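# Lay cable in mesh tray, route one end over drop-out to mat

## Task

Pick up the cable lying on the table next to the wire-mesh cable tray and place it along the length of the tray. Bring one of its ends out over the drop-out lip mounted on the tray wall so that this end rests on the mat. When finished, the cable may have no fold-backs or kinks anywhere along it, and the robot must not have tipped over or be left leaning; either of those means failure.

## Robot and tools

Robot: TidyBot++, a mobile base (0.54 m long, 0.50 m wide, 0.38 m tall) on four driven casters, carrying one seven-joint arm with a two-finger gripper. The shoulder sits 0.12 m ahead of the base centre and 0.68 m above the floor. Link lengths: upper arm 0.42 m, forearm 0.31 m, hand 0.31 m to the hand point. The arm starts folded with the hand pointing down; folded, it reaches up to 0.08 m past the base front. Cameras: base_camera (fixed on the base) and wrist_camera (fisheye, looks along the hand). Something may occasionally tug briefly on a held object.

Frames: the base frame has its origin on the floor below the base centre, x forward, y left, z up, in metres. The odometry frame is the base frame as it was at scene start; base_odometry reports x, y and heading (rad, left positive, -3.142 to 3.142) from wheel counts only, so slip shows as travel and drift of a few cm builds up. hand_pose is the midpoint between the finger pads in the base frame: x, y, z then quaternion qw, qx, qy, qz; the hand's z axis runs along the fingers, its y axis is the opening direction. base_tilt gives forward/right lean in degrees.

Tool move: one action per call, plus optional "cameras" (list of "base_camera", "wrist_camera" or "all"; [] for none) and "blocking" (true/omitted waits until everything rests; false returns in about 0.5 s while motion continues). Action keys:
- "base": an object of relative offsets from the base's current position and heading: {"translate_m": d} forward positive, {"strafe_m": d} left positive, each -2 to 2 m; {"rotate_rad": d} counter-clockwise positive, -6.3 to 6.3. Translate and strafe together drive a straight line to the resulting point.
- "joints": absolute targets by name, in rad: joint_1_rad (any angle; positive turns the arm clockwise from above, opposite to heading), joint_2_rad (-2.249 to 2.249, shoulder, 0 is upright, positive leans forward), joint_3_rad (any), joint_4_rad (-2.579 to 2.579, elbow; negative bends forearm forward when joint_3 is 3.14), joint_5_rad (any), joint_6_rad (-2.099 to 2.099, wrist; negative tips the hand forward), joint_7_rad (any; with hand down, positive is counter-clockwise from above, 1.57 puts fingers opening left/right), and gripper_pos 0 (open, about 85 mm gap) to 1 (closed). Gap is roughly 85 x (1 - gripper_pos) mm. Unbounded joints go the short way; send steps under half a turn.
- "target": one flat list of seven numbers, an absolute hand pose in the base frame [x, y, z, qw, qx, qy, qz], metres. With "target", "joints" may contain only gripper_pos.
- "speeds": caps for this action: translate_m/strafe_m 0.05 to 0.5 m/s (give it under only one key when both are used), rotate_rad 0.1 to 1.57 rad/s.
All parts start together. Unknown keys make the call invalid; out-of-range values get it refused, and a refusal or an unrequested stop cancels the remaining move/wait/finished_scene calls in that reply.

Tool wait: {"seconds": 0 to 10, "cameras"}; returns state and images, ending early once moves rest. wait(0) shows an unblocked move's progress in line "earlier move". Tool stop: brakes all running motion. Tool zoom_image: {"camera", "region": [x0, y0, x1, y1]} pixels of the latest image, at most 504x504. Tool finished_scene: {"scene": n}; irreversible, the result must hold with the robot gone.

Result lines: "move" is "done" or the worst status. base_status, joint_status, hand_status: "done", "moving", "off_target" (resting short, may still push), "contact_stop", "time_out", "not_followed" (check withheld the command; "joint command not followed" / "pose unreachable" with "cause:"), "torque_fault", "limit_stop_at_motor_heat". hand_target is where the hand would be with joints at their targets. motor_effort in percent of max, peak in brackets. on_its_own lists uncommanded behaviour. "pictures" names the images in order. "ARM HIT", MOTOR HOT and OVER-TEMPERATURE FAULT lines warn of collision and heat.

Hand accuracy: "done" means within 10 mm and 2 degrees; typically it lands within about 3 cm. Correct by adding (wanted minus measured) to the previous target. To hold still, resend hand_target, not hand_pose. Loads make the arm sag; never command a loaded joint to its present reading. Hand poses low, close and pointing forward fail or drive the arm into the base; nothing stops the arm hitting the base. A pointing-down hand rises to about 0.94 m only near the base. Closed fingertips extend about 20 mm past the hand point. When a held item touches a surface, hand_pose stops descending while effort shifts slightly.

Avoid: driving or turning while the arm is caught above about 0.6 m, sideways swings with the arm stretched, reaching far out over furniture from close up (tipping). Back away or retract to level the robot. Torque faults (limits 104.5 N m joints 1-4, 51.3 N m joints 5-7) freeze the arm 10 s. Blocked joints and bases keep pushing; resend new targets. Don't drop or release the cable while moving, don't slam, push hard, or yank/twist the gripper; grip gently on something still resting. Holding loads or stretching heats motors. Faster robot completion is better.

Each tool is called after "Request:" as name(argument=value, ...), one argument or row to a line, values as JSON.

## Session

Request:
move(
  joints={"joint_1_rad":0.01,"joint_2_rad":-0.4,"joint_3_rad":3.1416,"joint_4_rad":-1.7,"joint_5_rad":0,"joint_6_rad":-0.95,"joint_7_rad":1.57,"gripper_pos":0.6},
)

Scene clock: 2.10 s.
move: done
base_odometry: x=+0.000 y=+0.000 heading=+0.000
base_tilt: forward=+0.2 right=-0.1
base_status: not commanded
joint_positions: joint_1_rad=-0.002 joint_2_rad=-0.387 joint_3_rad=+3.129 joint_4_rad=-1.715 joint_5_rad=-0.021 joint_6_rad=-0.902 joint_7_rad=+1.558 gripper_pos=+0.600
joint_status: all done
motor_effort: joint_1_rad=+0(1) joint_2_rad=-7(8) joint_3_rad=+0(1) joint_4_rad=+19(21) joint_5_rad=+0(2) joint_6_rad=+6(7) joint_7_rad=+0(2)
hand_pose: x=+0.5112 y=+0.0131 z=+0.9563 quat_wxyz=(-0.014, +0.898, -0.001, +0.440) (m; base frame)
hand_target: x=+0.5003 y=-0.0025 z=+0.9579 quat_wxyz=(+0.002, +0.902, -0.005, +0.431) (m; base frame)
hand_status: not commanded
pictures: base_camera, wrist_camera
camera_calibration:
wrist_camera: T_world_to_cam=[[-0.042819, -0.99787, -0.0492105, 0.0831324], [-0.590849, 0.0650111, -0.804158, 1.13287], [0.805645, -0.0053573, -0.592374, 0.289191], [0, 0, 0, 1]] pos_world=[0.439927, 0.0108558, 1.0864]

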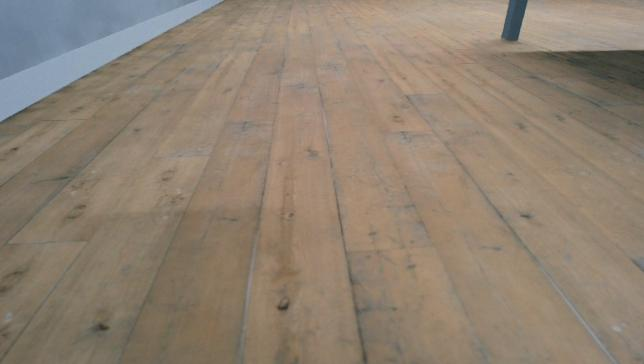

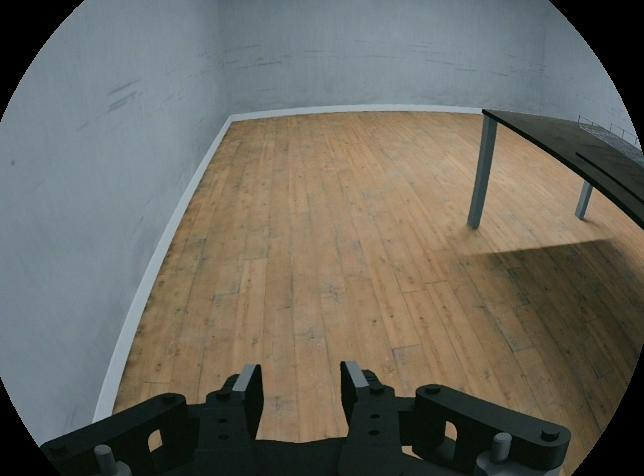

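Request:
move(
  joints={"joint_1_rad":1.0},
)

Scene clock: 7.10 s.
move: done
base_odometry: x=+0.000 y=+0.000 heading=+0.000
base_tilt: forward=+0.2 right=-0.1
base_status: not commanded
joint_positions: joint_1_rad=+0.989 joint_2_rad=-0.387 joint_3_rad=+3.134 joint_4_rad=-1.715 joint_5_rad=-0.021 joint_6_rad=-0.902 joint_7_rad=+1.558 gripper_pos=+0.600
joint_status: all done
motor_effort: joint_1_rad=+0(2) joint_2_rad=-8(8) joint_3_rad=+0(1) joint_4_rad=+20(21) joint_5_rad=-1(1) joint_6_rad=+6(7) joint_7_rad=+1(2)
hand_pose: x=+0.3428 y=-0.3223 z=+0.9562 quat_wxyz=(+0.197, +0.788, -0.430, +0.393) (m; base frame)
hand_target: x=+0.3261 y=-0.3201 z=+0.9579 quat_wxyz=(+0.207, +0.792, -0.433, +0.378) (m; base frame)
hand_status: not commanded
pictures: base_camera, wrist_camera
camera_calibration:
wrist_camera: T_world_to_cam=[[-0.860628, -0.506672, -0.0510248, 0.181684], [-0.26569, 0.532247, -0.803817, 1.09393], [0.434429, -0.678231, -0.592684, 0.333716], [0, 0, 0, 1]] pos_world=[0.302032, -0.263851, 1.08638]

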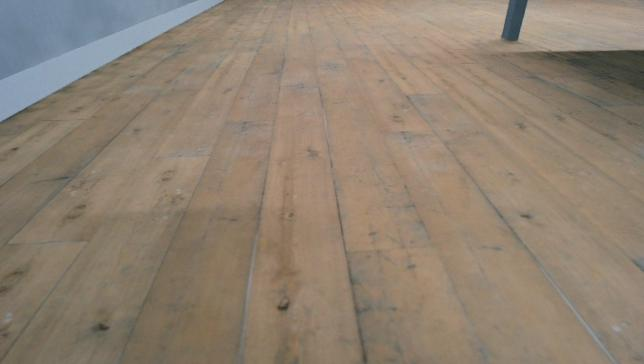

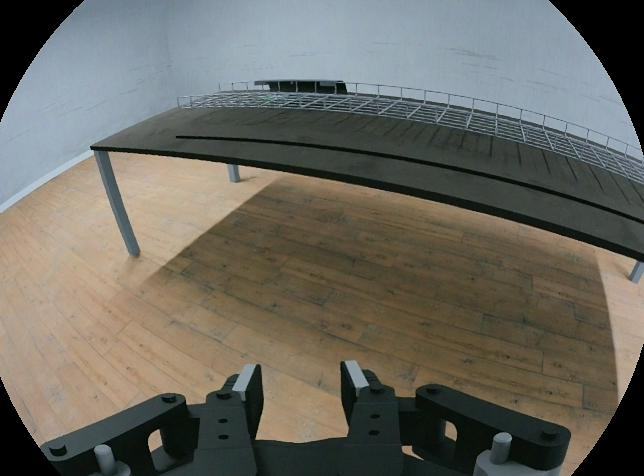

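Request:
move(
  base={"rotate_rad":-1.54,"translate_m":0.9},
  joints={"joint_1_rad":0.01,"joint_2_rad":-0.4,"joint_4_rad":-1.5,"joint_6_rad":-1.15},
)

Scene clock: 47.67 s.
move: done
base_odometry: x=+0.900 y=+0.000 heading=-1.540
base_tilt: forward=+0.2 right=-0.1
base_status: done
joint_positions: joint_1_rad=+0.020 joint_2_rad=-0.394 joint_3_rad=+3.136 joint_4_rad=-1.518 joint_5_rad=-0.021 joint_6_rad=-1.101 joint_7_rad=+1.558 gripper_pos=+0.600
joint_status: all done
motor_effort: joint_1_rad=+0(1) joint_2_rad=-6(8) joint_3_rad=+0(2) joint_4_rad=+19(22) joint_5_rad=-1(2) joint_6_rad=+6(8) joint_7_rad=+0(1)
hand_pose: x=+0.4881 y=+0.0026 z=+1.0167 quat_wxyz=(-0.009, +0.897, -0.012, +0.442) (m; base frame)
hand_target: x=+0.4775 y=-0.0022 z=+1.0164 quat_wxyz=(+0.002, +0.902, -0.005, +0.431) (m; base frame)
hand_status: not commanded
pictures: base_camera, wrist_camera
camera_calibration:
wrist_camera: T_world_to_cam=[[-0.0665624, -0.9965, -0.0505615, 0.0875978], [-0.58525, 0.0800335, -0.806894, 1.16854], [0.808117, -0.0241177, -0.588529, 0.338479], [0, 0, 0, 1]] pos_world=[0.41619, 0.001932, 1.14652]

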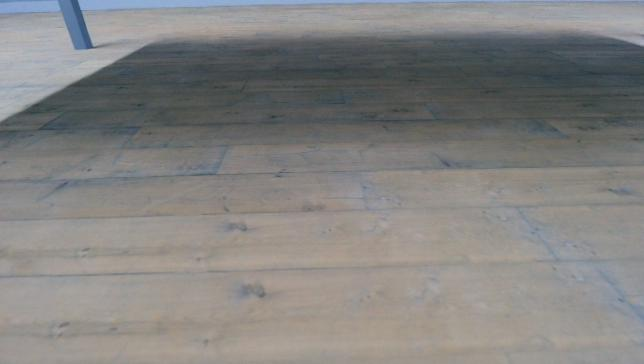

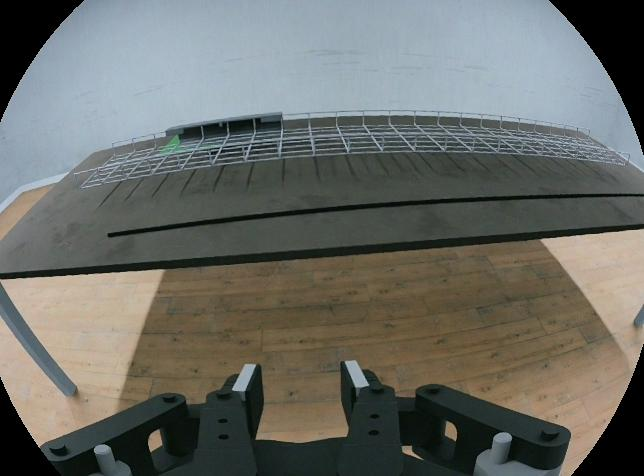

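Request:
move(
  base={"translate_m":0.78,"strafe_m":0.44},
  joints={"joint_1_rad":0.01,"joint_2_rad":-0.1,"joint_3_rad":3.1416,"joint_4_rad":-1.35,"joint_5_rad":0,"joint_6_rad":-1.8,"joint_7_rad":0.0},
)

Scene clock: 134.93 s.
move: done
base_odometry: x=+1.364 y=-0.766 heading=-1.540
base_tilt: forward=+0.1 right=-0.1
base_status: done
joint_positions: joint_1_rad=+0.018 joint_2_rad=-0.106 joint_3_rad=+3.137 joint_4_rad=-1.367 joint_5_rad=-0.021 joint_6_rad=-1.749 joint_7_rad=+0.090 gripper_pos=+0.600
joint_status: all done
motor_effort: joint_1_rad=+0(1) joint_2_rad=-14(17) joint_3_rad=+0(2) joint_4_rad=+17(20) joint_5_rad=+0(2) joint_6_rad=+1(7) joint_7_rad=+0(2)
hand_pose: x=+0.4150 y=+0.0040 z=+0.8875 quat_wxyz=(-0.052, +0.734, -0.676, +0.042) (m; base frame)
hand_target: x=+0.4038 y=-0.0015 z=+0.8896 quat_wxyz=(-0.032, +0.703, -0.710, +0.033) (m; base frame)
hand_status: not commanded
pictures: base_camera, wrist_camera
camera_calibration:
wrist_camera: T_world_to_cam=[[-0.994057, -0.030138, -0.10461, 0.506649], [-0.0289632, 0.999499, -0.0127317, 0.0819885], [0.104941, -0.00962617, -0.994432, 0.973533], [0, 0, 0, 1]] pos_world=[0.403848, -0.0573067, 1.02216]

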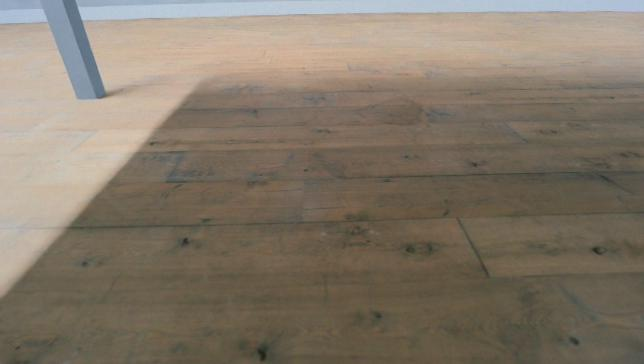

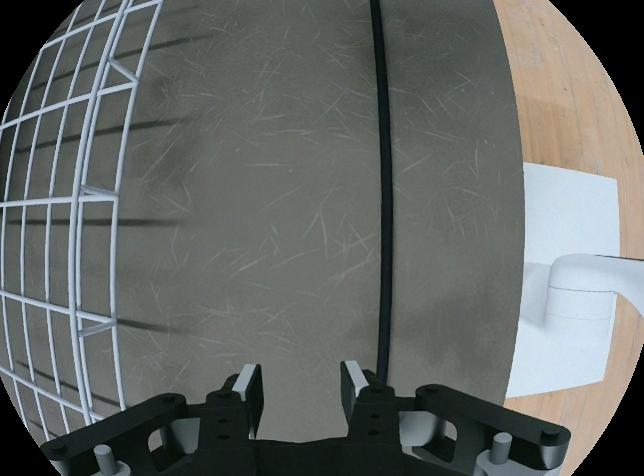

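Request:
move(
  joints={"joint_1_rad":0.01,"joint_2_rad":-0.125,"joint_3_rad":3.1416,"joint_4_rad":-1.77,"joint_5_rad":0,"joint_6_rad":-1.45,"joint_7_rad":-0.05,"gripper_pos":0.5},
  cameras=["wrist_camera"],
)

Scene clock: 145.30 s.
move: done
base_odometry: x=+1.364 y=-0.766 heading=-1.540
base_tilt: forward=+0.2 right=-0.1
base_status: not commanded
joint_positions: joint_1_rad=+0.018 joint_2_rad=-0.111 joint_3_rad=+3.137 joint_4_rad=-1.749 joint_5_rad=-0.021 joint_6_rad=-1.506 joint_7_rad=+0.040 gripper_pos=+0.500
joint_status: all done
motor_effort: joint_1_rad=+0(1) joint_2_rad=-14(16) joint_3_rad=+0(1) joint_4_rad=+17(18) joint_5_rad=+0(1) joint_6_rad=+0(1) joint_7_rad=+0(2)
hand_pose: x=+0.3852 y=+0.0044 z=+0.7674 quat_wxyz=(-0.006, +0.716, -0.698, -0.008) (m; base frame)
hand_target: x=+0.3945 y=-0.0014 z=+0.7650 quat_wxyz=(-0.017, +0.685, -0.728, +0.016) (m; base frame)
hand_status: not commanded
pictures: wrist_camera
camera_calibration:
wrist_camera: T_world_to_cam=[[-0.99921, 0.0245802, 0.0312257, 0.362014], [0.0243775, 0.999679, -0.00685479, 0.0541238], [-0.0313841, -0.00608817, -0.999489, 0.913622], [0, 0, 0, 1]] pos_world=[0.389082, -0.0574425, 0.902222]

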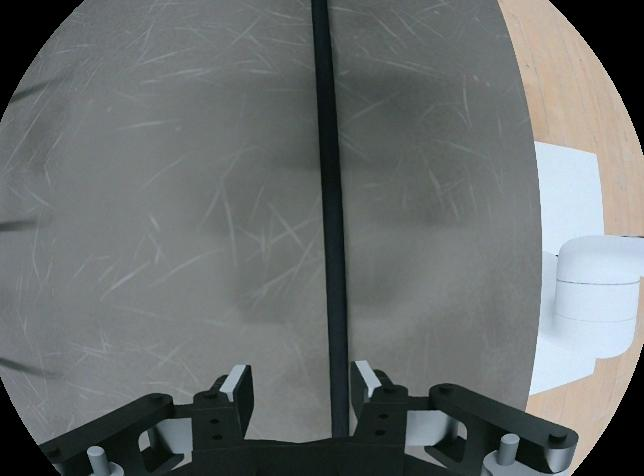

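Request:
move(
  joints={"joint_1_rad":0.01,"joint_2_rad":-0.16,"joint_3_rad":3.1416,"joint_4_rad":-1.88,"joint_5_rad":0,"joint_6_rad":-1.37,"joint_7_rad":0.0,"gripper_pos":0.5},
  cameras=["wrist_camera"],
)

Request:
move(
  joints={"gripper_pos":0.95},
  cameras=["wrist_camera"],
)

Scene clock: 153.90 s.
move: done
base_odometry: x=+1.364 y=-0.766 heading=-1.540
base_tilt: forward=+0.2 right=-0.2
base_status: not commanded
joint_positions: joint_1_rad=+0.018 joint_2_rad=-0.146 joint_3_rad=+3.137 joint_4_rad=-1.862 joint_5_rad=-0.021 joint_6_rad=-1.425 joint_7_rad=+0.040 gripper_pos=+0.500
joint_status: all done
motor_effort: joint_1_rad=+0(1) joint_2_rad=-12(14) joint_3_rad=+0(1) joint_4_rad=+16(18) joint_5_rad=+0(1) joint_6_rad=+0(1) joint_7_rad=+0(2)
hand_pose: x=+0.3690 y=+0.0046 z=+0.7413 quat_wxyz=(-0.007, +0.715, -0.699, -0.007) (m; base frame)
hand_target: x=+0.3789 y=-0.0013 z=+0.7396 quat_wxyz=(-0.018, +0.703, -0.710, +0.018) (m; base frame)
hand_status: not commanded
pictures: wrist_camera
camera_calibration:
wrist_camera: T_world_to_cam=[[-0.999245, 0.0270868, 0.0278697, 0.349143], [0.0268968, 0.999613, -0.00716948, 0.0534974], [-0.0280531, -0.00641446, -0.999586, 0.885869], [0, 0, 0, 1]] pos_world=[0.372292, -0.0572515, 0.876155]

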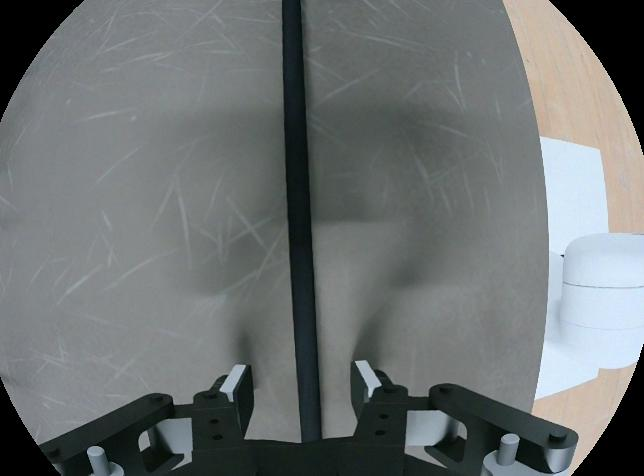

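Scene clock: 154.70 s.
move: done
base_odometry: x=+1.364 y=-0.766 heading=-1.540
base_tilt: forward=+0.2 right=-0.1
base_status: not commanded
joint_positions: joint_1_rad=+0.018 joint_2_rad=-0.148 joint_3_rad=+3.137 joint_4_rad=-1.863 joint_5_rad=-0.021 joint_6_rad=-1.423 joint_7_rad=+0.040 gripper_pos=+0.932
joint_status: all done
motor_effort: joint_1_rad=+1(1) joint_2_rad=-12(13) joint_3_rad=+0(1) joint_4_rad=+17(17) joint_5_rad=+0(1) joint_6_rad=-1(1) joint_7_rad=+0(1)
hand_pose: x=+0.3692 y=+0.0046 z=+0.7417 quat_wxyz=(-0.008, +0.715, -0.699, -0.006) (m; base frame)
hand_target: x=+0.3789 y=-0.0013 z=+0.7396 quat_wxyz=(-0.018, +0.703, -0.710, +0.018) (m; base frame)
hand_status: not commanded
pictures: wrist_camera
camera_calibration:
wrist_camera: T_world_to_cam=[[-0.999328, 0.0271228, 0.0246383, 0.351744], [0.0269544, 0.999611, -0.0071405, 0.0534557], [-0.0248224, -0.00647159, -0.999671, 0.885089], [0, 0, 0, 1]] pos_world=[0.372037, -0.0572473, 0.876513]

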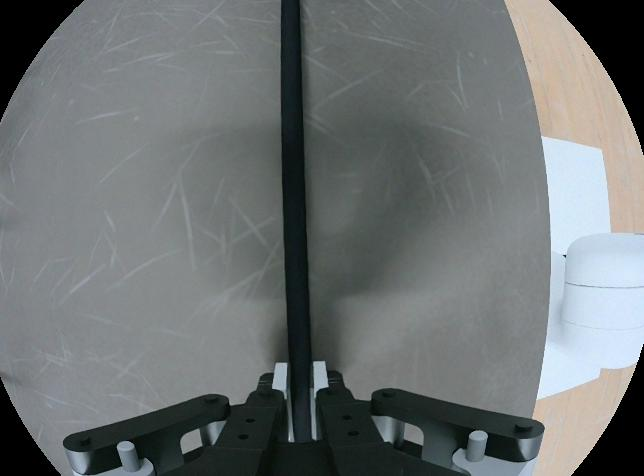

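Request:
move(
  joints={"joint_1_rad":0.01,"joint_2_rad":-0.10,"joint_3_rad":3.1416,"joint_4_rad":-1.33,"joint_5_rad":0,"joint_6_rad":-1.86,"joint_7_rad":0.0},
  cameras=[],
)

Request:
move(
  base={"strafe_m":0.30},
  speeds={"strafe_m":0.12},
  joints={"joint_1_rad":-0.10,"joint_2_rad":0.20,"joint_3_rad":3.1416,"joint_4_rad":-0.95,"joint_5_rad":0,"joint_6_rad":-1.85,"joint_7_rad":0.0},
  cameras=["wrist_camera"],
)

Scene clock: 166.87 s.
move: done
base_odometry: x=+1.364 y=-0.766 heading=-1.540
base_tilt: forward=+0.2 right=-0.1
base_status: not commanded
joint_positions: joint_1_rad=+0.018 joint_2_rad=-0.118 joint_3_rad=+3.137 joint_4_rad=-1.349 joint_5_rad=-0.021 joint_6_rad=-1.804 joint_7_rad=+0.040 gripper_pos=+0.932
joint_status: all done
motor_effort: joint_1_rad=+0(1) joint_2_rad=-13(14) joint_3_rad=+0(1) joint_4_rad=+17(19) joint_5_rad=-1(2) joint_6_rad=+1(2) joint_7_rad=+1(2)
hand_pose: x=+0.3990 y=+0.0042 z=+0.8950 quat_wxyz=(-0.044, +0.717, -0.694, +0.032) (m; base frame)
hand_target: x=+0.3893 y=-0.0014 z=+0.8947 quat_wxyz=(-0.018, +0.703, -0.710, +0.018) (m; base frame)
hand_status: not commanded
pictures: none
No camera images: "cameras" was empty.

Scene clock: 169.97 s.
move: done
base_odometry: x=+1.664 y=-0.757 heading=-1.540
base_tilt: forward=+0.2 right=-0.1
base_status: done
joint_positions: joint_1_rad=-0.096 joint_2_rad=+0.192 joint_3_rad=+3.139 joint_4_rad=-0.970 joint_5_rad=-0.021 joint_6_rad=-1.809 joint_7_rad=+0.040 gripper_pos=+0.932
joint_status: all done
motor_effort: joint_1_rad=+0(2) joint_2_rad=-25(28) joint_3_rad=-1(3) joint_4_rad=+17(18) joint_5_rad=+0(2) joint_6_rad=+1(2) joint_7_rad=+1(2)
hand_pose: x=+0.5377 y=+0.0488 z=+0.9130 quat_wxyz=(-0.069, +0.753, -0.652, +0.051) (m; base frame)
hand_target: x=+0.5313 y=+0.0427 z=+0.9144 quat_wxyz=(-0.052, +0.740, -0.669, +0.047) (m; base frame)
hand_status: not commanded
pictures: wrist_camera
camera_calibration:
wrist_camera: T_world_to_cam=[[-0.98571, -0.090858, -0.141847, 0.665153], [-0.0910059, 0.995835, -0.0054578, 0.0680415], [0.141752, 0.00752913, -0.989874, 0.96165], [0, 0, 0, 1]] pos_world=[0.525524, -0.014564, 1.04663]

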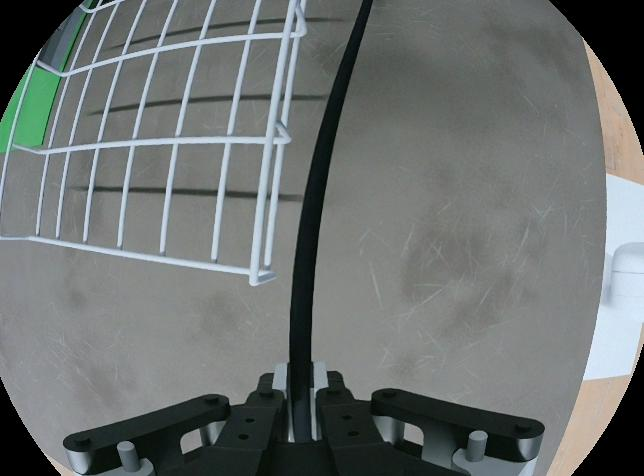

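Request:
move(
)

Scene clock: 208.30 s.
base_odometry: x=+1.664 y=-0.757 heading=-1.540
base_tilt: forward=+0.2 right=-0.2
base_status: done
joint_positions: joint_1_rad=-0.096 joint_2_rad=+0.192 joint_3_rad=+3.139 joint_4_rad=-0.970 joint_5_rad=-0.021 joint_6_rad=-1.809 joint_7_rad=+0.040 gripper_pos=+0.932
joint_status: all done
motor_effort: joint_1_rad=+0(2) joint_2_rad=-25(28) joint_3_rad=-1(3) joint_4_rad=+17(18) joint_5_rad=-1(2) joint_6_rad=+1(2) joint_7_rad=+0(2)
hand_pose: x=+0.5378 y=+0.0488 z=+0.9131 quat_wxyz=(-0.069, +0.753, -0.652, +0.051) (m; base frame)
hand_target: x=+0.5313 y=+0.0427 z=+0.9144 quat_wxyz=(-0.052, +0.740, -0.669, +0.047) (m; base frame)
hand_status: not commanded
pictures: base_camera, wrist_camera
camera_calibration:
wrist_camera: T_world_to_cam=[[-0.985693, -0.0908563, -0.141964, 0.665277], [-0.0910053, 0.995835, -0.00545697, 0.0680405], [0.141868, 0.00754052, -0.989857, 0.961609], [0, 0, 0, 1]] pos_world=[0.52553, -0.0145635, 1.04667]

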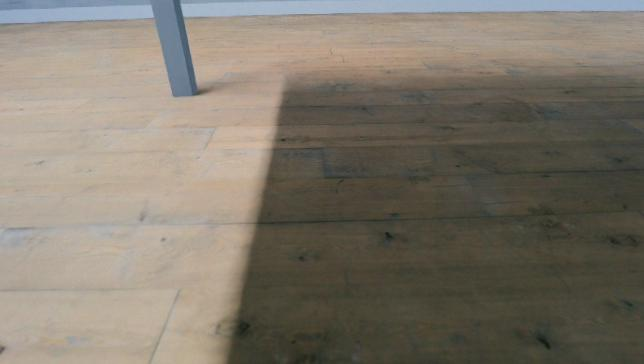

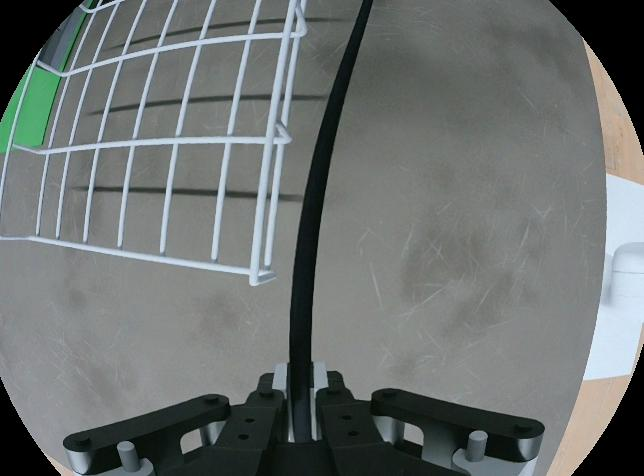

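Request:
move(
  joints={"joint_1_rad":-0.18,"joint_2_rad":0.47,"joint_3_rad":3.1416,"joint_4_rad":-0.60,"joint_5_rad":0,"joint_6_rad":-1.68,"joint_7_rad":-0.1},
)

Request:
move(
  joints={"joint_1_rad":-0.18,"joint_2_rad":0.49,"joint_3_rad":3.1416,"joint_4_rad":-0.70,"joint_5_rad":0,"joint_6_rad":-1.54,"joint_7_rad":-0.1},
)

Scene clock: 216.10 s.
move: done
base_odometry: x=+1.664 y=-0.757 heading=-1.540
base_tilt: forward=+0.2 right=-0.1
base_status: not commanded
joint_positions: joint_1_rad=-0.166 joint_2_rad=+0.460 joint_3_rad=+3.139 joint_4_rad=-0.622 joint_5_rad=-0.021 joint_6_rad=-1.741 joint_7_rad=-0.012 gripper_pos=+0.932
joint_status: all done
motor_effort: joint_1_rad=-1(1) joint_2_rad=-35(38) joint_3_rad=-2(2) joint_4_rad=+17(19) joint_5_rad=-1(2) joint_6_rad=+3(4) joint_7_rad=+2(2)
hand_pose: x=+0.6717 y=+0.1016 z=+0.9110 quat_wxyz=(-0.129, +0.753, -0.639, +0.094) (m; base frame)
hand_target: x=+0.6944 y=+0.1061 z=+0.9201 quat_wxyz=(-0.155, +0.721, -0.665, +0.117) (m; base frame)
hand_status: not commanded
pictures: base_camera, wrist_camera
camera_calibration:
wrist_camera: T_world_to_cam=[[-0.953003, -0.102165, -0.285214, 0.911457], [-0.110452, 0.993795, 0.0130807, 0.0239757], [0.282108, 0.0439686, -0.958374, 0.813577], [0, 0, 0, 1]] pos_world=[0.641753, 0.0335199, 1.03936]

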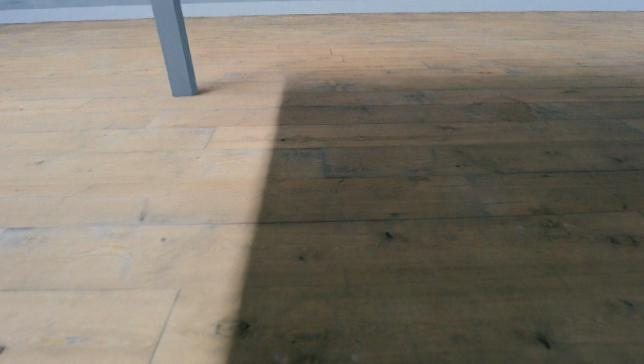

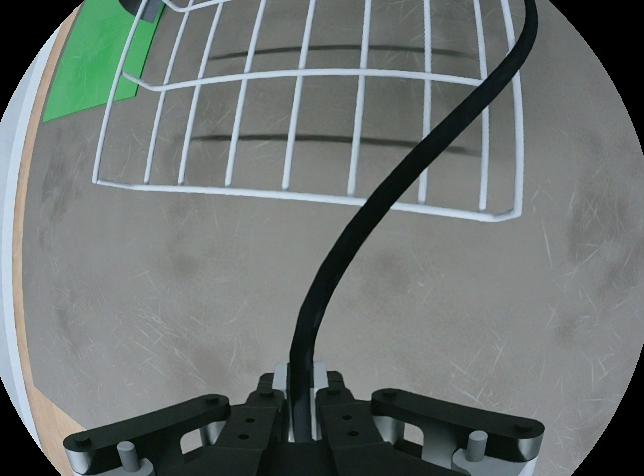

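Scene clock: 217.07 s.
move: done
base_odometry: x=+1.664 y=-0.757 heading=-1.540
base_tilt: forward=+0.2 right=-0.1
base_status: not commanded
joint_positions: joint_1_rad=-0.166 joint_2_rad=+0.477 joint_3_rad=+3.139 joint_4_rad=-0.685 joint_5_rad=-0.021 joint_6_rad=-1.604 joint_7_rad=-0.012 gripper_pos=+0.932
joint_status: all done
motor_effort: joint_1_rad=+0(2) joint_2_rad=-36(38) joint_3_rad=-2(2) joint_4_rad=+18(19) joint_5_rad=-1(2) joint_6_rad=+4(5) joint_7_rad=+2(2)
hand_pose: x=+0.7049 y=+0.1074 z=+0.8912 quat_wxyz=(-0.150, +0.748, -0.637, +0.111) (m; base frame)
hand_target: x=+0.7232 y=+0.1113 z=+0.8846 quat_wxyz=(-0.163, +0.719, -0.664, +0.123) (m; base frame)
hand_status: not commanded
pictures: base_camera, wrist_camera
camera_calibration:
wrist_camera: T_world_to_cam=[[-0.935926, -0.0959228, -0.338881, 0.973227], [-0.108326, 0.993955, 0.0178312, 0.016422], [0.335123, 0.0533985, -0.94066, 0.730837], [0, 0, 0, 1]] pos_world=[0.667727, 0.0380062, 1.01699]

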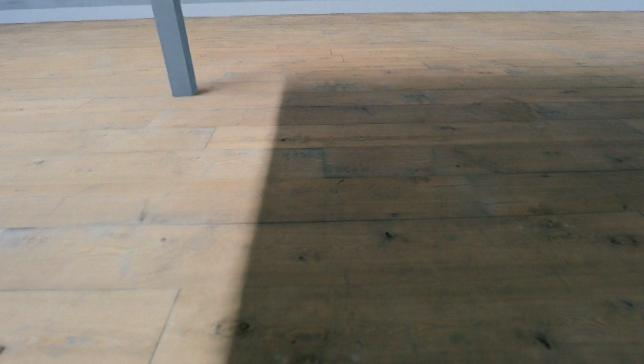

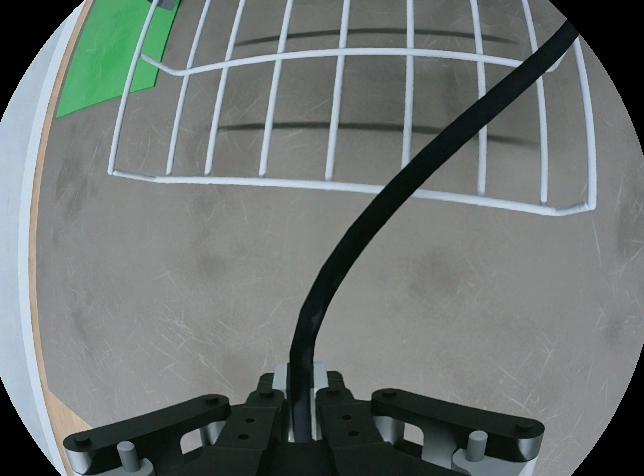

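Request:
move(
  joints={"joint_1_rad":-0.18,"joint_2_rad":0.55,"joint_3_rad":3.1416,"joint_4_rad":-0.74,"joint_5_rad":0,"joint_6_rad":-1.46,"joint_7_rad":-0.45},
)

Request:
move(
  joints={"joint_1_rad":-0.18,"joint_2_rad":0.59,"joint_3_rad":3.1416,"joint_4_rad":-0.765,"joint_5_rad":0,"joint_6_rad":-1.41,"joint_7_rad":-0.45},
)

Scene clock: 226.87 s.
move: done
base_odometry: x=+1.664 y=-0.757 heading=-1.540
base_tilt: forward=+0.2 right=-0.1
base_status: not commanded
joint_positions: joint_1_rad=-0.166 joint_2_rad=+0.541 joint_3_rad=+3.139 joint_4_rad=-0.725 joint_5_rad=-0.021 joint_6_rad=-1.519 joint_7_rad=-0.363 gripper_pos=+0.932
joint_status: all done
motor_effort: joint_1_rad=-1(2) joint_2_rad=-39(42) joint_3_rad=-1(2) joint_4_rad=+18(20) joint_5_rad=-2(2) joint_6_rad=+3(5) joint_7_rad=+1(2)
hand_pose: x=+0.7340 y=+0.1123 z=+0.8450 quat_wxyz=(-0.159, +0.626, -0.760, +0.078) (m; base frame)
hand_target: x=+0.7492 y=+0.1160 z=+0.8399 quat_wxyz=(-0.173, +0.594, -0.781, +0.088) (m; base frame)
hand_status: not commanded
pictures: base_camera, wrist_camera
camera_calibration:
wrist_camera: T_world_to_cam=[[-0.925134, 0.251873, -0.284056, 0.891943], [0.221844, 0.965845, 0.133902, -0.321765], [0.30808, 0.0608615, -0.949412, 0.703706], [0, 0, 0, 1]] pos_world=[0.67975, 0.0432896, 0.964553]

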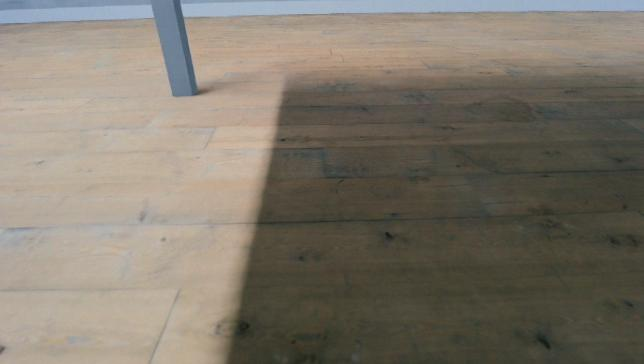

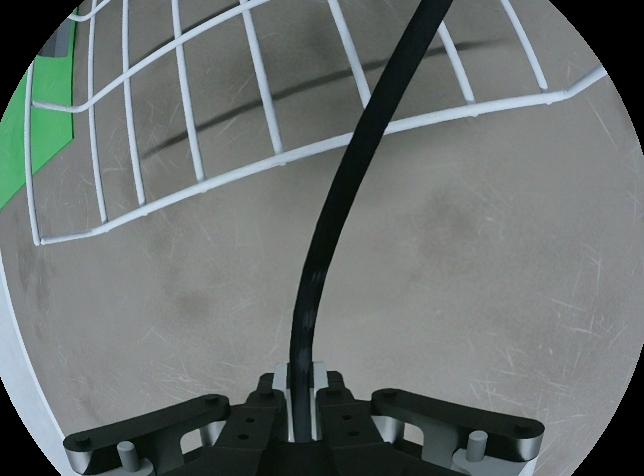

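Scene clock: 227.70 s.
move: done
base_odometry: x=+1.664 y=-0.757 heading=-1.540
base_tilt: forward=+0.2 right=-0.1
base_status: not commanded
joint_positions: joint_1_rad=-0.166 joint_2_rad=+0.575 joint_3_rad=+3.139 joint_4_rad=-0.747 joint_5_rad=-0.021 joint_6_rad=-1.468 joint_7_rad=-0.363 gripper_pos=+0.932
joint_status: all done
motor_effort: joint_1_rad=-1(2) joint_2_rad=-40(42) joint_3_rad=-2(2) joint_4_rad=+18(19) joint_5_rad=-1(3) joint_6_rad=+4(5) joint_7_rad=+1(2)
hand_pose: x=+0.7494 y=+0.1149 z=+0.8198 quat_wxyz=(-0.157, +0.626, -0.760, +0.077) (m; base frame)
hand_target: x=+0.7638 y=+0.1187 z=+0.8093 quat_wxyz=(-0.167, +0.595, -0.782, +0.085) (m; base frame)
hand_status: not commanded
pictures: base_camera, wrist_camera
camera_calibration:
wrist_camera: T_world_to_cam=[[-0.926233, 0.252735, -0.279674, 0.89548], [0.223523, 0.965667, 0.132381, -0.324282], [0.303529, 0.0601016, -0.950925, 0.679623], [0, 0, 0, 1]] pos_world=[0.695622, 0.045983, 0.939642]

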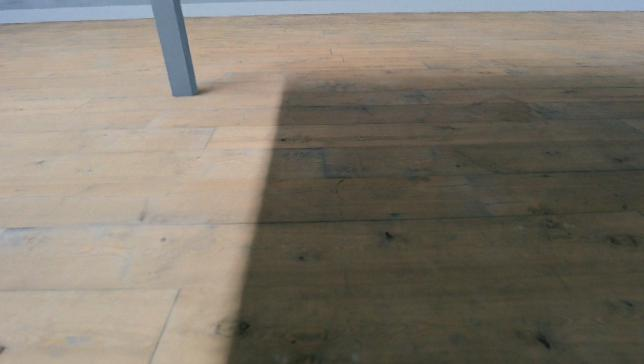

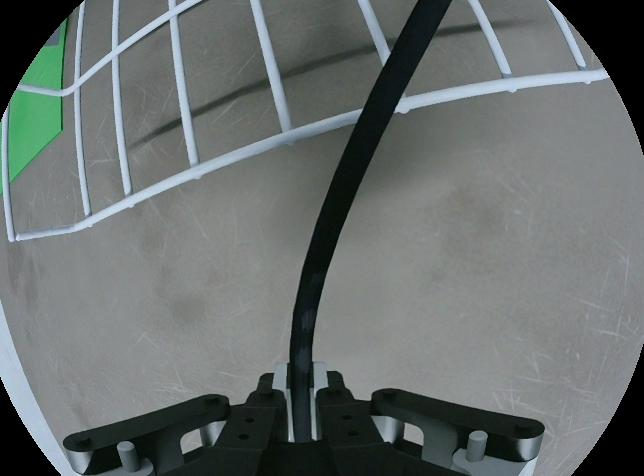

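Request:
move(
  joints={"joint_1_rad":-0.18,"joint_2_rad":0.60,"joint_3_rad":3.1416,"joint_4_rad":-0.80,"joint_5_rad":0,"joint_6_rad":-1.37,"joint_7_rad":-0.45},
)

Request:
move(
  joints={"gripper_pos":0.6},
)

Scene clock: 233.93 s.
move: done
base_odometry: x=+1.664 y=-0.757 heading=-1.540
base_tilt: forward=+0.2 right=-0.1
base_status: not commanded
joint_positions: joint_1_rad=-0.166 joint_2_rad=+0.582 joint_3_rad=+3.139 joint_4_rad=-0.783 joint_5_rad=-0.021 joint_6_rad=-1.427 joint_7_rad=-0.363 gripper_pos=+0.932
joint_status: all done
motor_effort: joint_1_rad=-1(1) joint_2_rad=-41(42) joint_3_rad=-2(2) joint_4_rad=+19(20) joint_5_rad=-2(2) joint_6_rad=+3(4) joint_7_rad=+0(2)
hand_pose: x=+0.7542 y=+0.1157 z=+0.8050 quat_wxyz=(-0.156, +0.625, -0.761, +0.077) (m; base frame)
hand_target: x=+0.7685 y=+0.1195 z=+0.7925 quat_wxyz=(-0.165, +0.595, -0.782, +0.084) (m; base frame)
hand_status: not commanded
pictures: base_camera, wrist_camera
camera_calibration:
wrist_camera: T_world_to_cam=[[-0.926533, 0.253469, -0.278012, 0.894444], [0.224559, 0.965496, 0.131872, -0.324542], [0.301845, 0.0597536, -0.951482, 0.665865], [0, 0, 0, 1]] pos_world=[0.700622, 0.0468426, 0.925024]

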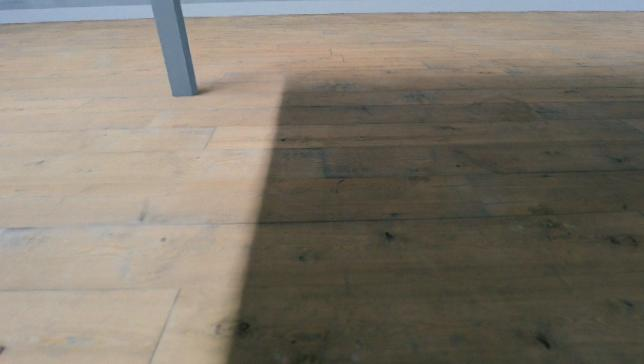

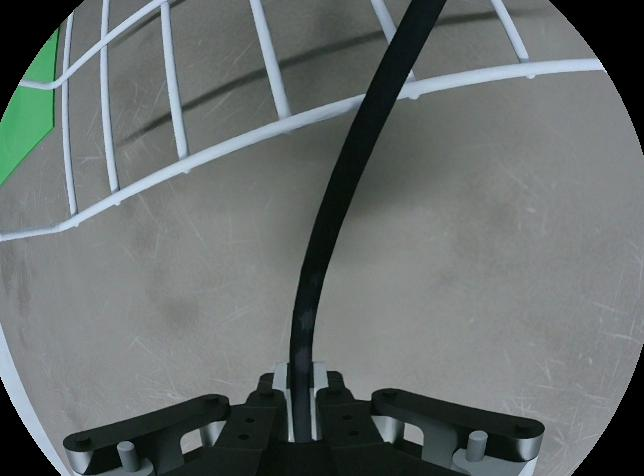

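Scene clock: 234.67 s.
move: done
base_odometry: x=+1.664 y=-0.757 heading=-1.540
base_tilt: forward=+0.2 right=-0.1
base_status: not commanded
joint_positions: joint_1_rad=-0.170 joint_2_rad=+0.582 joint_3_rad=+3.139 joint_4_rad=-0.783 joint_5_rad=-0.021 joint_6_rad=-1.422 joint_7_rad=-0.363 gripper_pos=+0.600
joint_status: all done
motor_effort: joint_1_rad=+0(1) joint_2_rad=-41(41) joint_3_rad=-1(2) joint_4_rad=+18(19) joint_5_rad=+0(1) joint_6_rad=+3(4) joint_7_rad=+1(1)
hand_pose: x=+0.7553 y=+0.1183 z=+0.8056 quat_wxyz=(-0.159, +0.626, -0.759, +0.078) (m; base frame)
hand_target: x=+0.7685 y=+0.1195 z=+0.7925 quat_wxyz=(-0.165, +0.595, -0.782, +0.084) (m; base frame)
hand_status: not commanded
pictures: base_camera, wrist_camera
camera_calibration:
wrist_camera: T_world_to_cam=[[-0.926026, 0.250391, -0.282453, 0.898461], [0.220421, 0.966177, 0.13385, -0.325909], [0.306414, 0.0616902, -0.949897, 0.660961], [0, 0, 0, 1]] pos_world=[0.701308, 0.049145, 0.92524]

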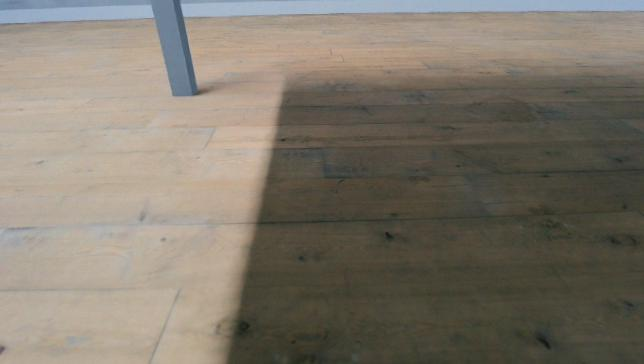

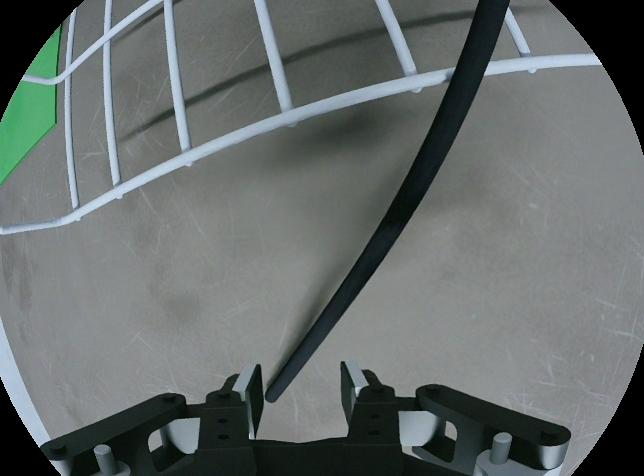

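Request:
move(
  joints={"joint_1_rad":-0.18,"joint_2_rad":0.47,"joint_3_rad":3.1416,"joint_4_rad":-0.62,"joint_5_rad":0,"joint_6_rad":-1.65,"joint_7_rad":-0.1},
)

Request:
move(
  joints={"joint_1_rad":-0.1,"joint_2_rad":0.02,"joint_3_rad":3.1416,"joint_4_rad":-1.12,"joint_5_rad":0,"joint_6_rad":-1.85,"joint_7_rad":0},
)

Scene clock: 241.27 s.
move: done
base_odometry: x=+1.664 y=-0.757 heading=-1.540
base_tilt: forward=+0.2 right=-0.1
base_status: not commanded
joint_positions: joint_1_rad=-0.170 joint_2_rad=+0.459 joint_3_rad=+3.139 joint_4_rad=-0.627 joint_5_rad=-0.021 joint_6_rad=-1.599 joint_7_rad=-0.187 gripper_pos=+0.600
joint_status: all done
motor_effort: joint_1_rad=+0(1) joint_2_rad=-36(45) joint_3_rad=-1(2) joint_4_rad=+17(20) joint_5_rad=+0(2) joint_6_rad=+4(4) joint_7_rad=+0(2)
hand_pose: x=+0.7103 y=+0.1106 z=+0.9263 quat_wxyz=(-0.192, +0.685, -0.692, +0.120) (m; base frame)
hand_target: x=+0.7002 y=+0.1071 z=+0.9158 quat_wxyz=(-0.159, +0.720, -0.665, +0.120) (m; base frame)
hand_status: not commanded
pictures: base_camera, wrist_camera
camera_calibration:
wrist_camera: T_world_to_cam=[[-0.913732, 0.0799381, -0.398377, 1.01039], [0.0441318, 0.994181, 0.0982693, -0.169591], [0.403915, 0.0722106, -0.911942, 0.684288], [0, 0, 0, 1]] pos_world=[0.654313, 0.0384224, 1.04321]

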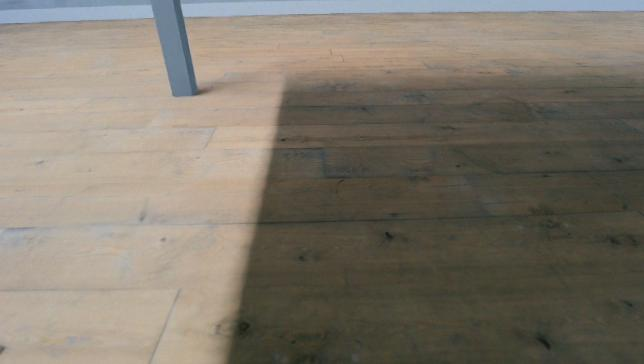

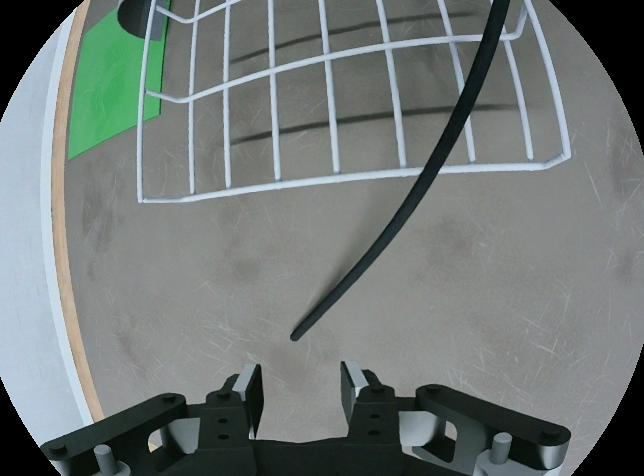

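Scene clock: 242.97 s.
move: done
base_odometry: x=+1.664 y=-0.757 heading=-1.540
base_tilt: forward=+0.3 right=-0.1
base_status: not commanded
joint_positions: joint_1_rad=-0.112 joint_2_rad=+0.022 joint_3_rad=+3.139 joint_4_rad=-1.097 joint_5_rad=-0.021 joint_6_rad=-1.797 joint_7_rad=-0.091 gripper_pos=+0.600
joint_status: all done
motor_effort: joint_1_rad=+0(2) joint_2_rad=-19(38) joint_3_rad=+0(2) joint_4_rad=+16(18) joint_5_rad=+0(2) joint_6_rad=+2(3) joint_7_rad=+0(2)
hand_pose: x=+0.4773 y=+0.0489 z=+0.9363 quat_wxyz=(-0.093, +0.713, -0.692, +0.063) (m; base frame)
hand_target: x=+0.4582 y=+0.0354 z=+0.9260 quat_wxyz=(-0.056, +0.739, -0.669, +0.051) (m; base frame)
hand_status: not commanded
pictures: base_camera, wrist_camera
camera_calibration:
wrist_camera: T_world_to_cam=[[-0.981254, 0.0245346, -0.191153, 0.6473], [0.0204169, 0.999516, 0.0234815, -0.0178746], [0.191636, 0.0191386, -0.981279, 0.960848], [0, 0, 0, 1]] pos_world=[0.451397, -0.0164045, 1.06701]

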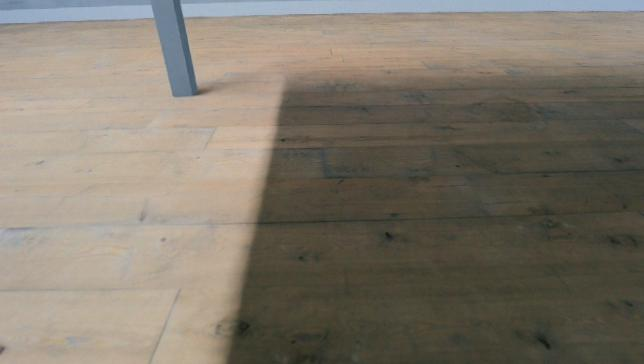

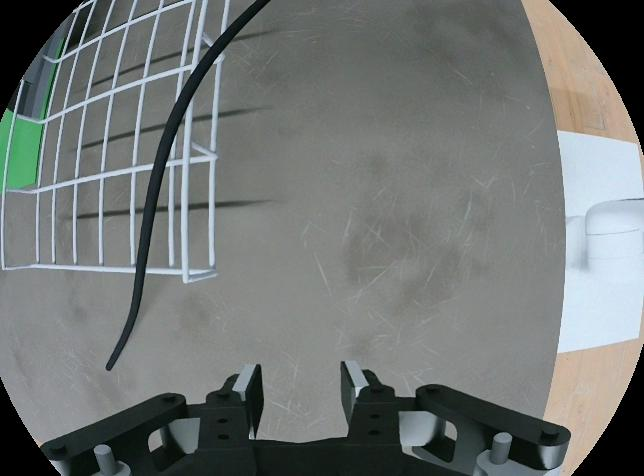

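Request:
move(
  joints={"joint_1_rad":0.01,"joint_2_rad":-0.10,"joint_3_rad":3.1416,"joint_4_rad":-1.33,"joint_5_rad":0,"joint_6_rad":-1.86,"joint_7_rad":0},
  base={"strafe_m":-0.45},
)

Scene clock: 249.13 s.
move: done
base_odometry: x=+1.214 y=-0.771 heading=-1.540
base_tilt: forward=+0.2 right=-0.1
base_status: done
joint_positions: joint_1_rad=+0.006 joint_2_rad=-0.093 joint_3_rad=+3.141 joint_4_rad=-1.308 joint_5_rad=-0.021 joint_6_rad=-1.810 joint_7_rad=-0.090 gripper_pos=+0.600
joint_status: all done
motor_effort: joint_1_rad=+0(2) joint_2_rad=-15(20) joint_3_rad=-1(2) joint_4_rad=+16(18) joint_5_rad=+0(2) joint_6_rad=+0(2) joint_7_rad=+0(2)
hand_pose: x=+0.4108 y=+0.0061 z=+0.9011 quat_wxyz=(-0.050, +0.674, -0.736, +0.032) (m; base frame)
hand_target: x=+0.3893 y=-0.0014 z=+0.8947 quat_wxyz=(-0.018, +0.703, -0.710, +0.018) (m; base frame)
hand_status: not commanded
pictures: base_camera, wrist_camera
camera_calibration:
wrist_camera: T_world_to_cam=[[-0.986514, 0.139958, -0.0848652, 0.482056], [0.139751, 0.990151, 0.00839737, -0.00832855], [0.0852046, -0.00357589, -0.996357, 0.997272], [0, 0, 0, 1]] pos_world=[0.391746, -0.0556547, 1.03462]

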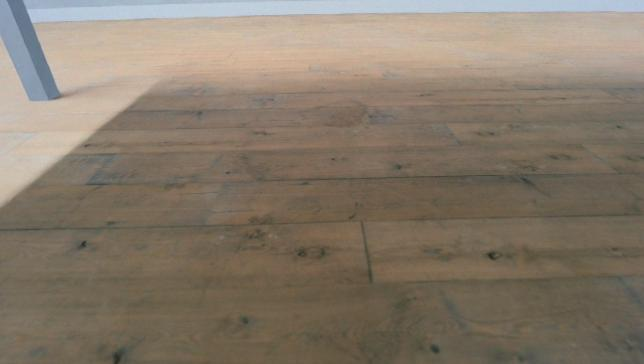

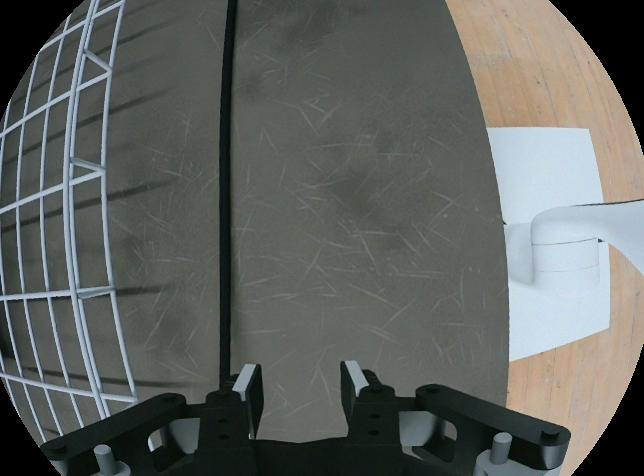

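Request:
move(
  joints={"joint_1_rad":0.01,"joint_2_rad":0.17,"joint_3_rad":3.1416,"joint_4_rad":-1.40,"joint_5_rad":0,"joint_6_rad":-1.52,"joint_7_rad":0.04,"gripper_pos":0.5},
)

Scene clock: 269.97 s.
move: done
base_odometry: x=+1.214 y=-0.771 heading=-1.540
base_tilt: forward=+0.2 right=-0.1
base_status: not commanded
joint_positions: joint_1_rad=+0.006 joint_2_rad=+0.168 joint_3_rad=+3.141 joint_4_rad=-1.384 joint_5_rad=-0.021 joint_6_rad=-1.572 joint_7_rad=-0.050 gripper_pos=+0.500
joint_status: all done
motor_effort: joint_1_rad=+0(1) joint_2_rad=-25(29) joint_3_rad=+0(1) joint_4_rad=+16(19) joint_5_rad=+0(1) joint_6_rad=+0(2) joint_7_rad=+2(2)
hand_pose: x=+0.5093 y=+0.0058 z=+0.7915 quat_wxyz=(-0.014, +0.687, -0.726, -0.001) (m; base frame)
hand_target: x=+0.5206 y=-0.0027 z=+0.7859 quat_wxyz=(-0.018, +0.717, -0.696, +0.019) (m; base frame)
hand_status: not commanded
pictures: base_camera, wrist_camera
camera_calibration:
wrist_camera: T_world_to_cam=[[-0.994322, 0.105723, 0.0120806, 0.497363], [0.105673, 0.99439, -0.00473815, 0.00690272], [-0.0125137, -0.00343465, -0.999916, 0.932325], [0, 0, 0, 1]] pos_world=[0.505477, -0.0562447, 0.926271]

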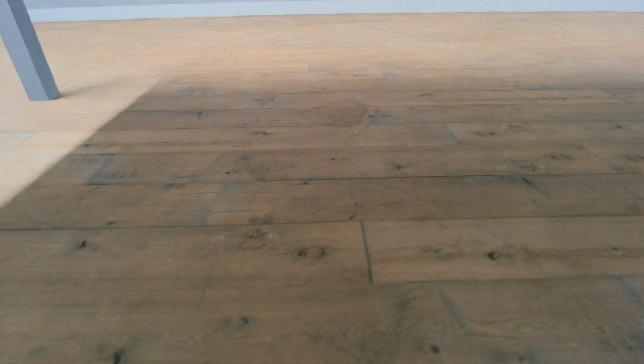

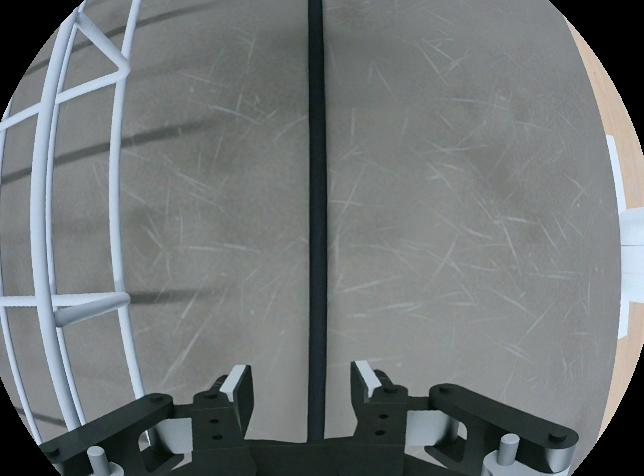

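Request:
move(
  joints={"joint_1_rad":0.01,"joint_2_rad":0.02,"joint_3_rad":3.1416,"joint_4_rad":-1.62,"joint_5_rad":0,"joint_6_rad":-1.25,"joint_7_rad":0.04,"gripper_pos":0.65},
)

Scene clock: 294.23 s.
move: done
base_odometry: x=+1.214 y=-0.771 heading=-1.540
base_tilt: forward=+0.2 right=-0.1
base_status: not commanded
joint_positions: joint_1_rad=+0.006 joint_2_rad=+0.027 joint_3_rad=+3.141 joint_4_rad=-1.598 joint_5_rad=-0.021 joint_6_rad=-1.306 joint_7_rad=-0.050 gripper_pos=+0.650
joint_status: all done
motor_effort: joint_1_rad=+0(2) joint_2_rad=-20(26) joint_3_rad=+0(1) joint_4_rad=+17(19) joint_5_rad=+0(2) joint_6_rad=+2(2) joint_7_rad=+0(2)
hand_pose: x=+0.5093 y=+0.0055 z=+0.7812 quat_wxyz=(-0.083, +0.682, -0.723, +0.065) (m; base frame)
hand_target: x=+0.5185 y=-0.0027 z=+0.7793 quat_wxyz=(-0.086, +0.712, -0.691, +0.091) (m; base frame)
hand_status: not commanded
pictures: base_camera, wrist_camera
camera_calibration:
wrist_camera: T_world_to_cam=[[-0.977674, 0.110512, -0.178718, 0.638074], [0.109624, 0.993862, 0.0148647, -0.0102579], [0.179264, -0.00505899, -0.983788, 0.81168], [0, 0, 0, 1]] pos_world=[0.479448, -0.0562134, 0.912709]

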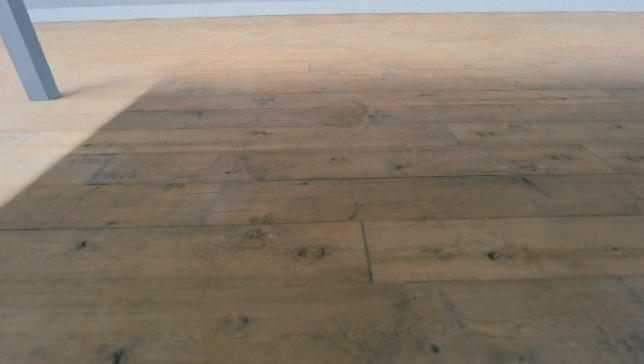

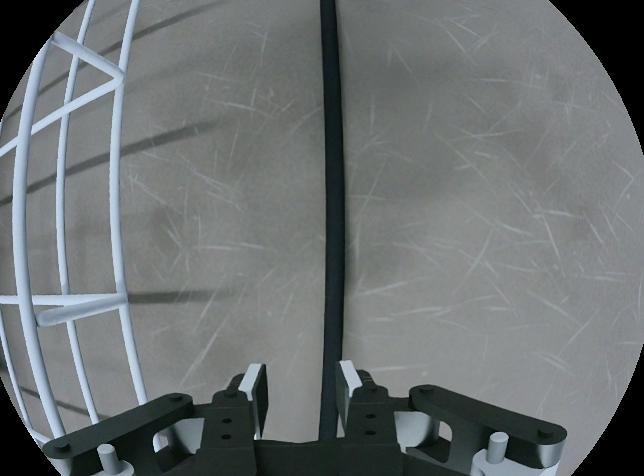

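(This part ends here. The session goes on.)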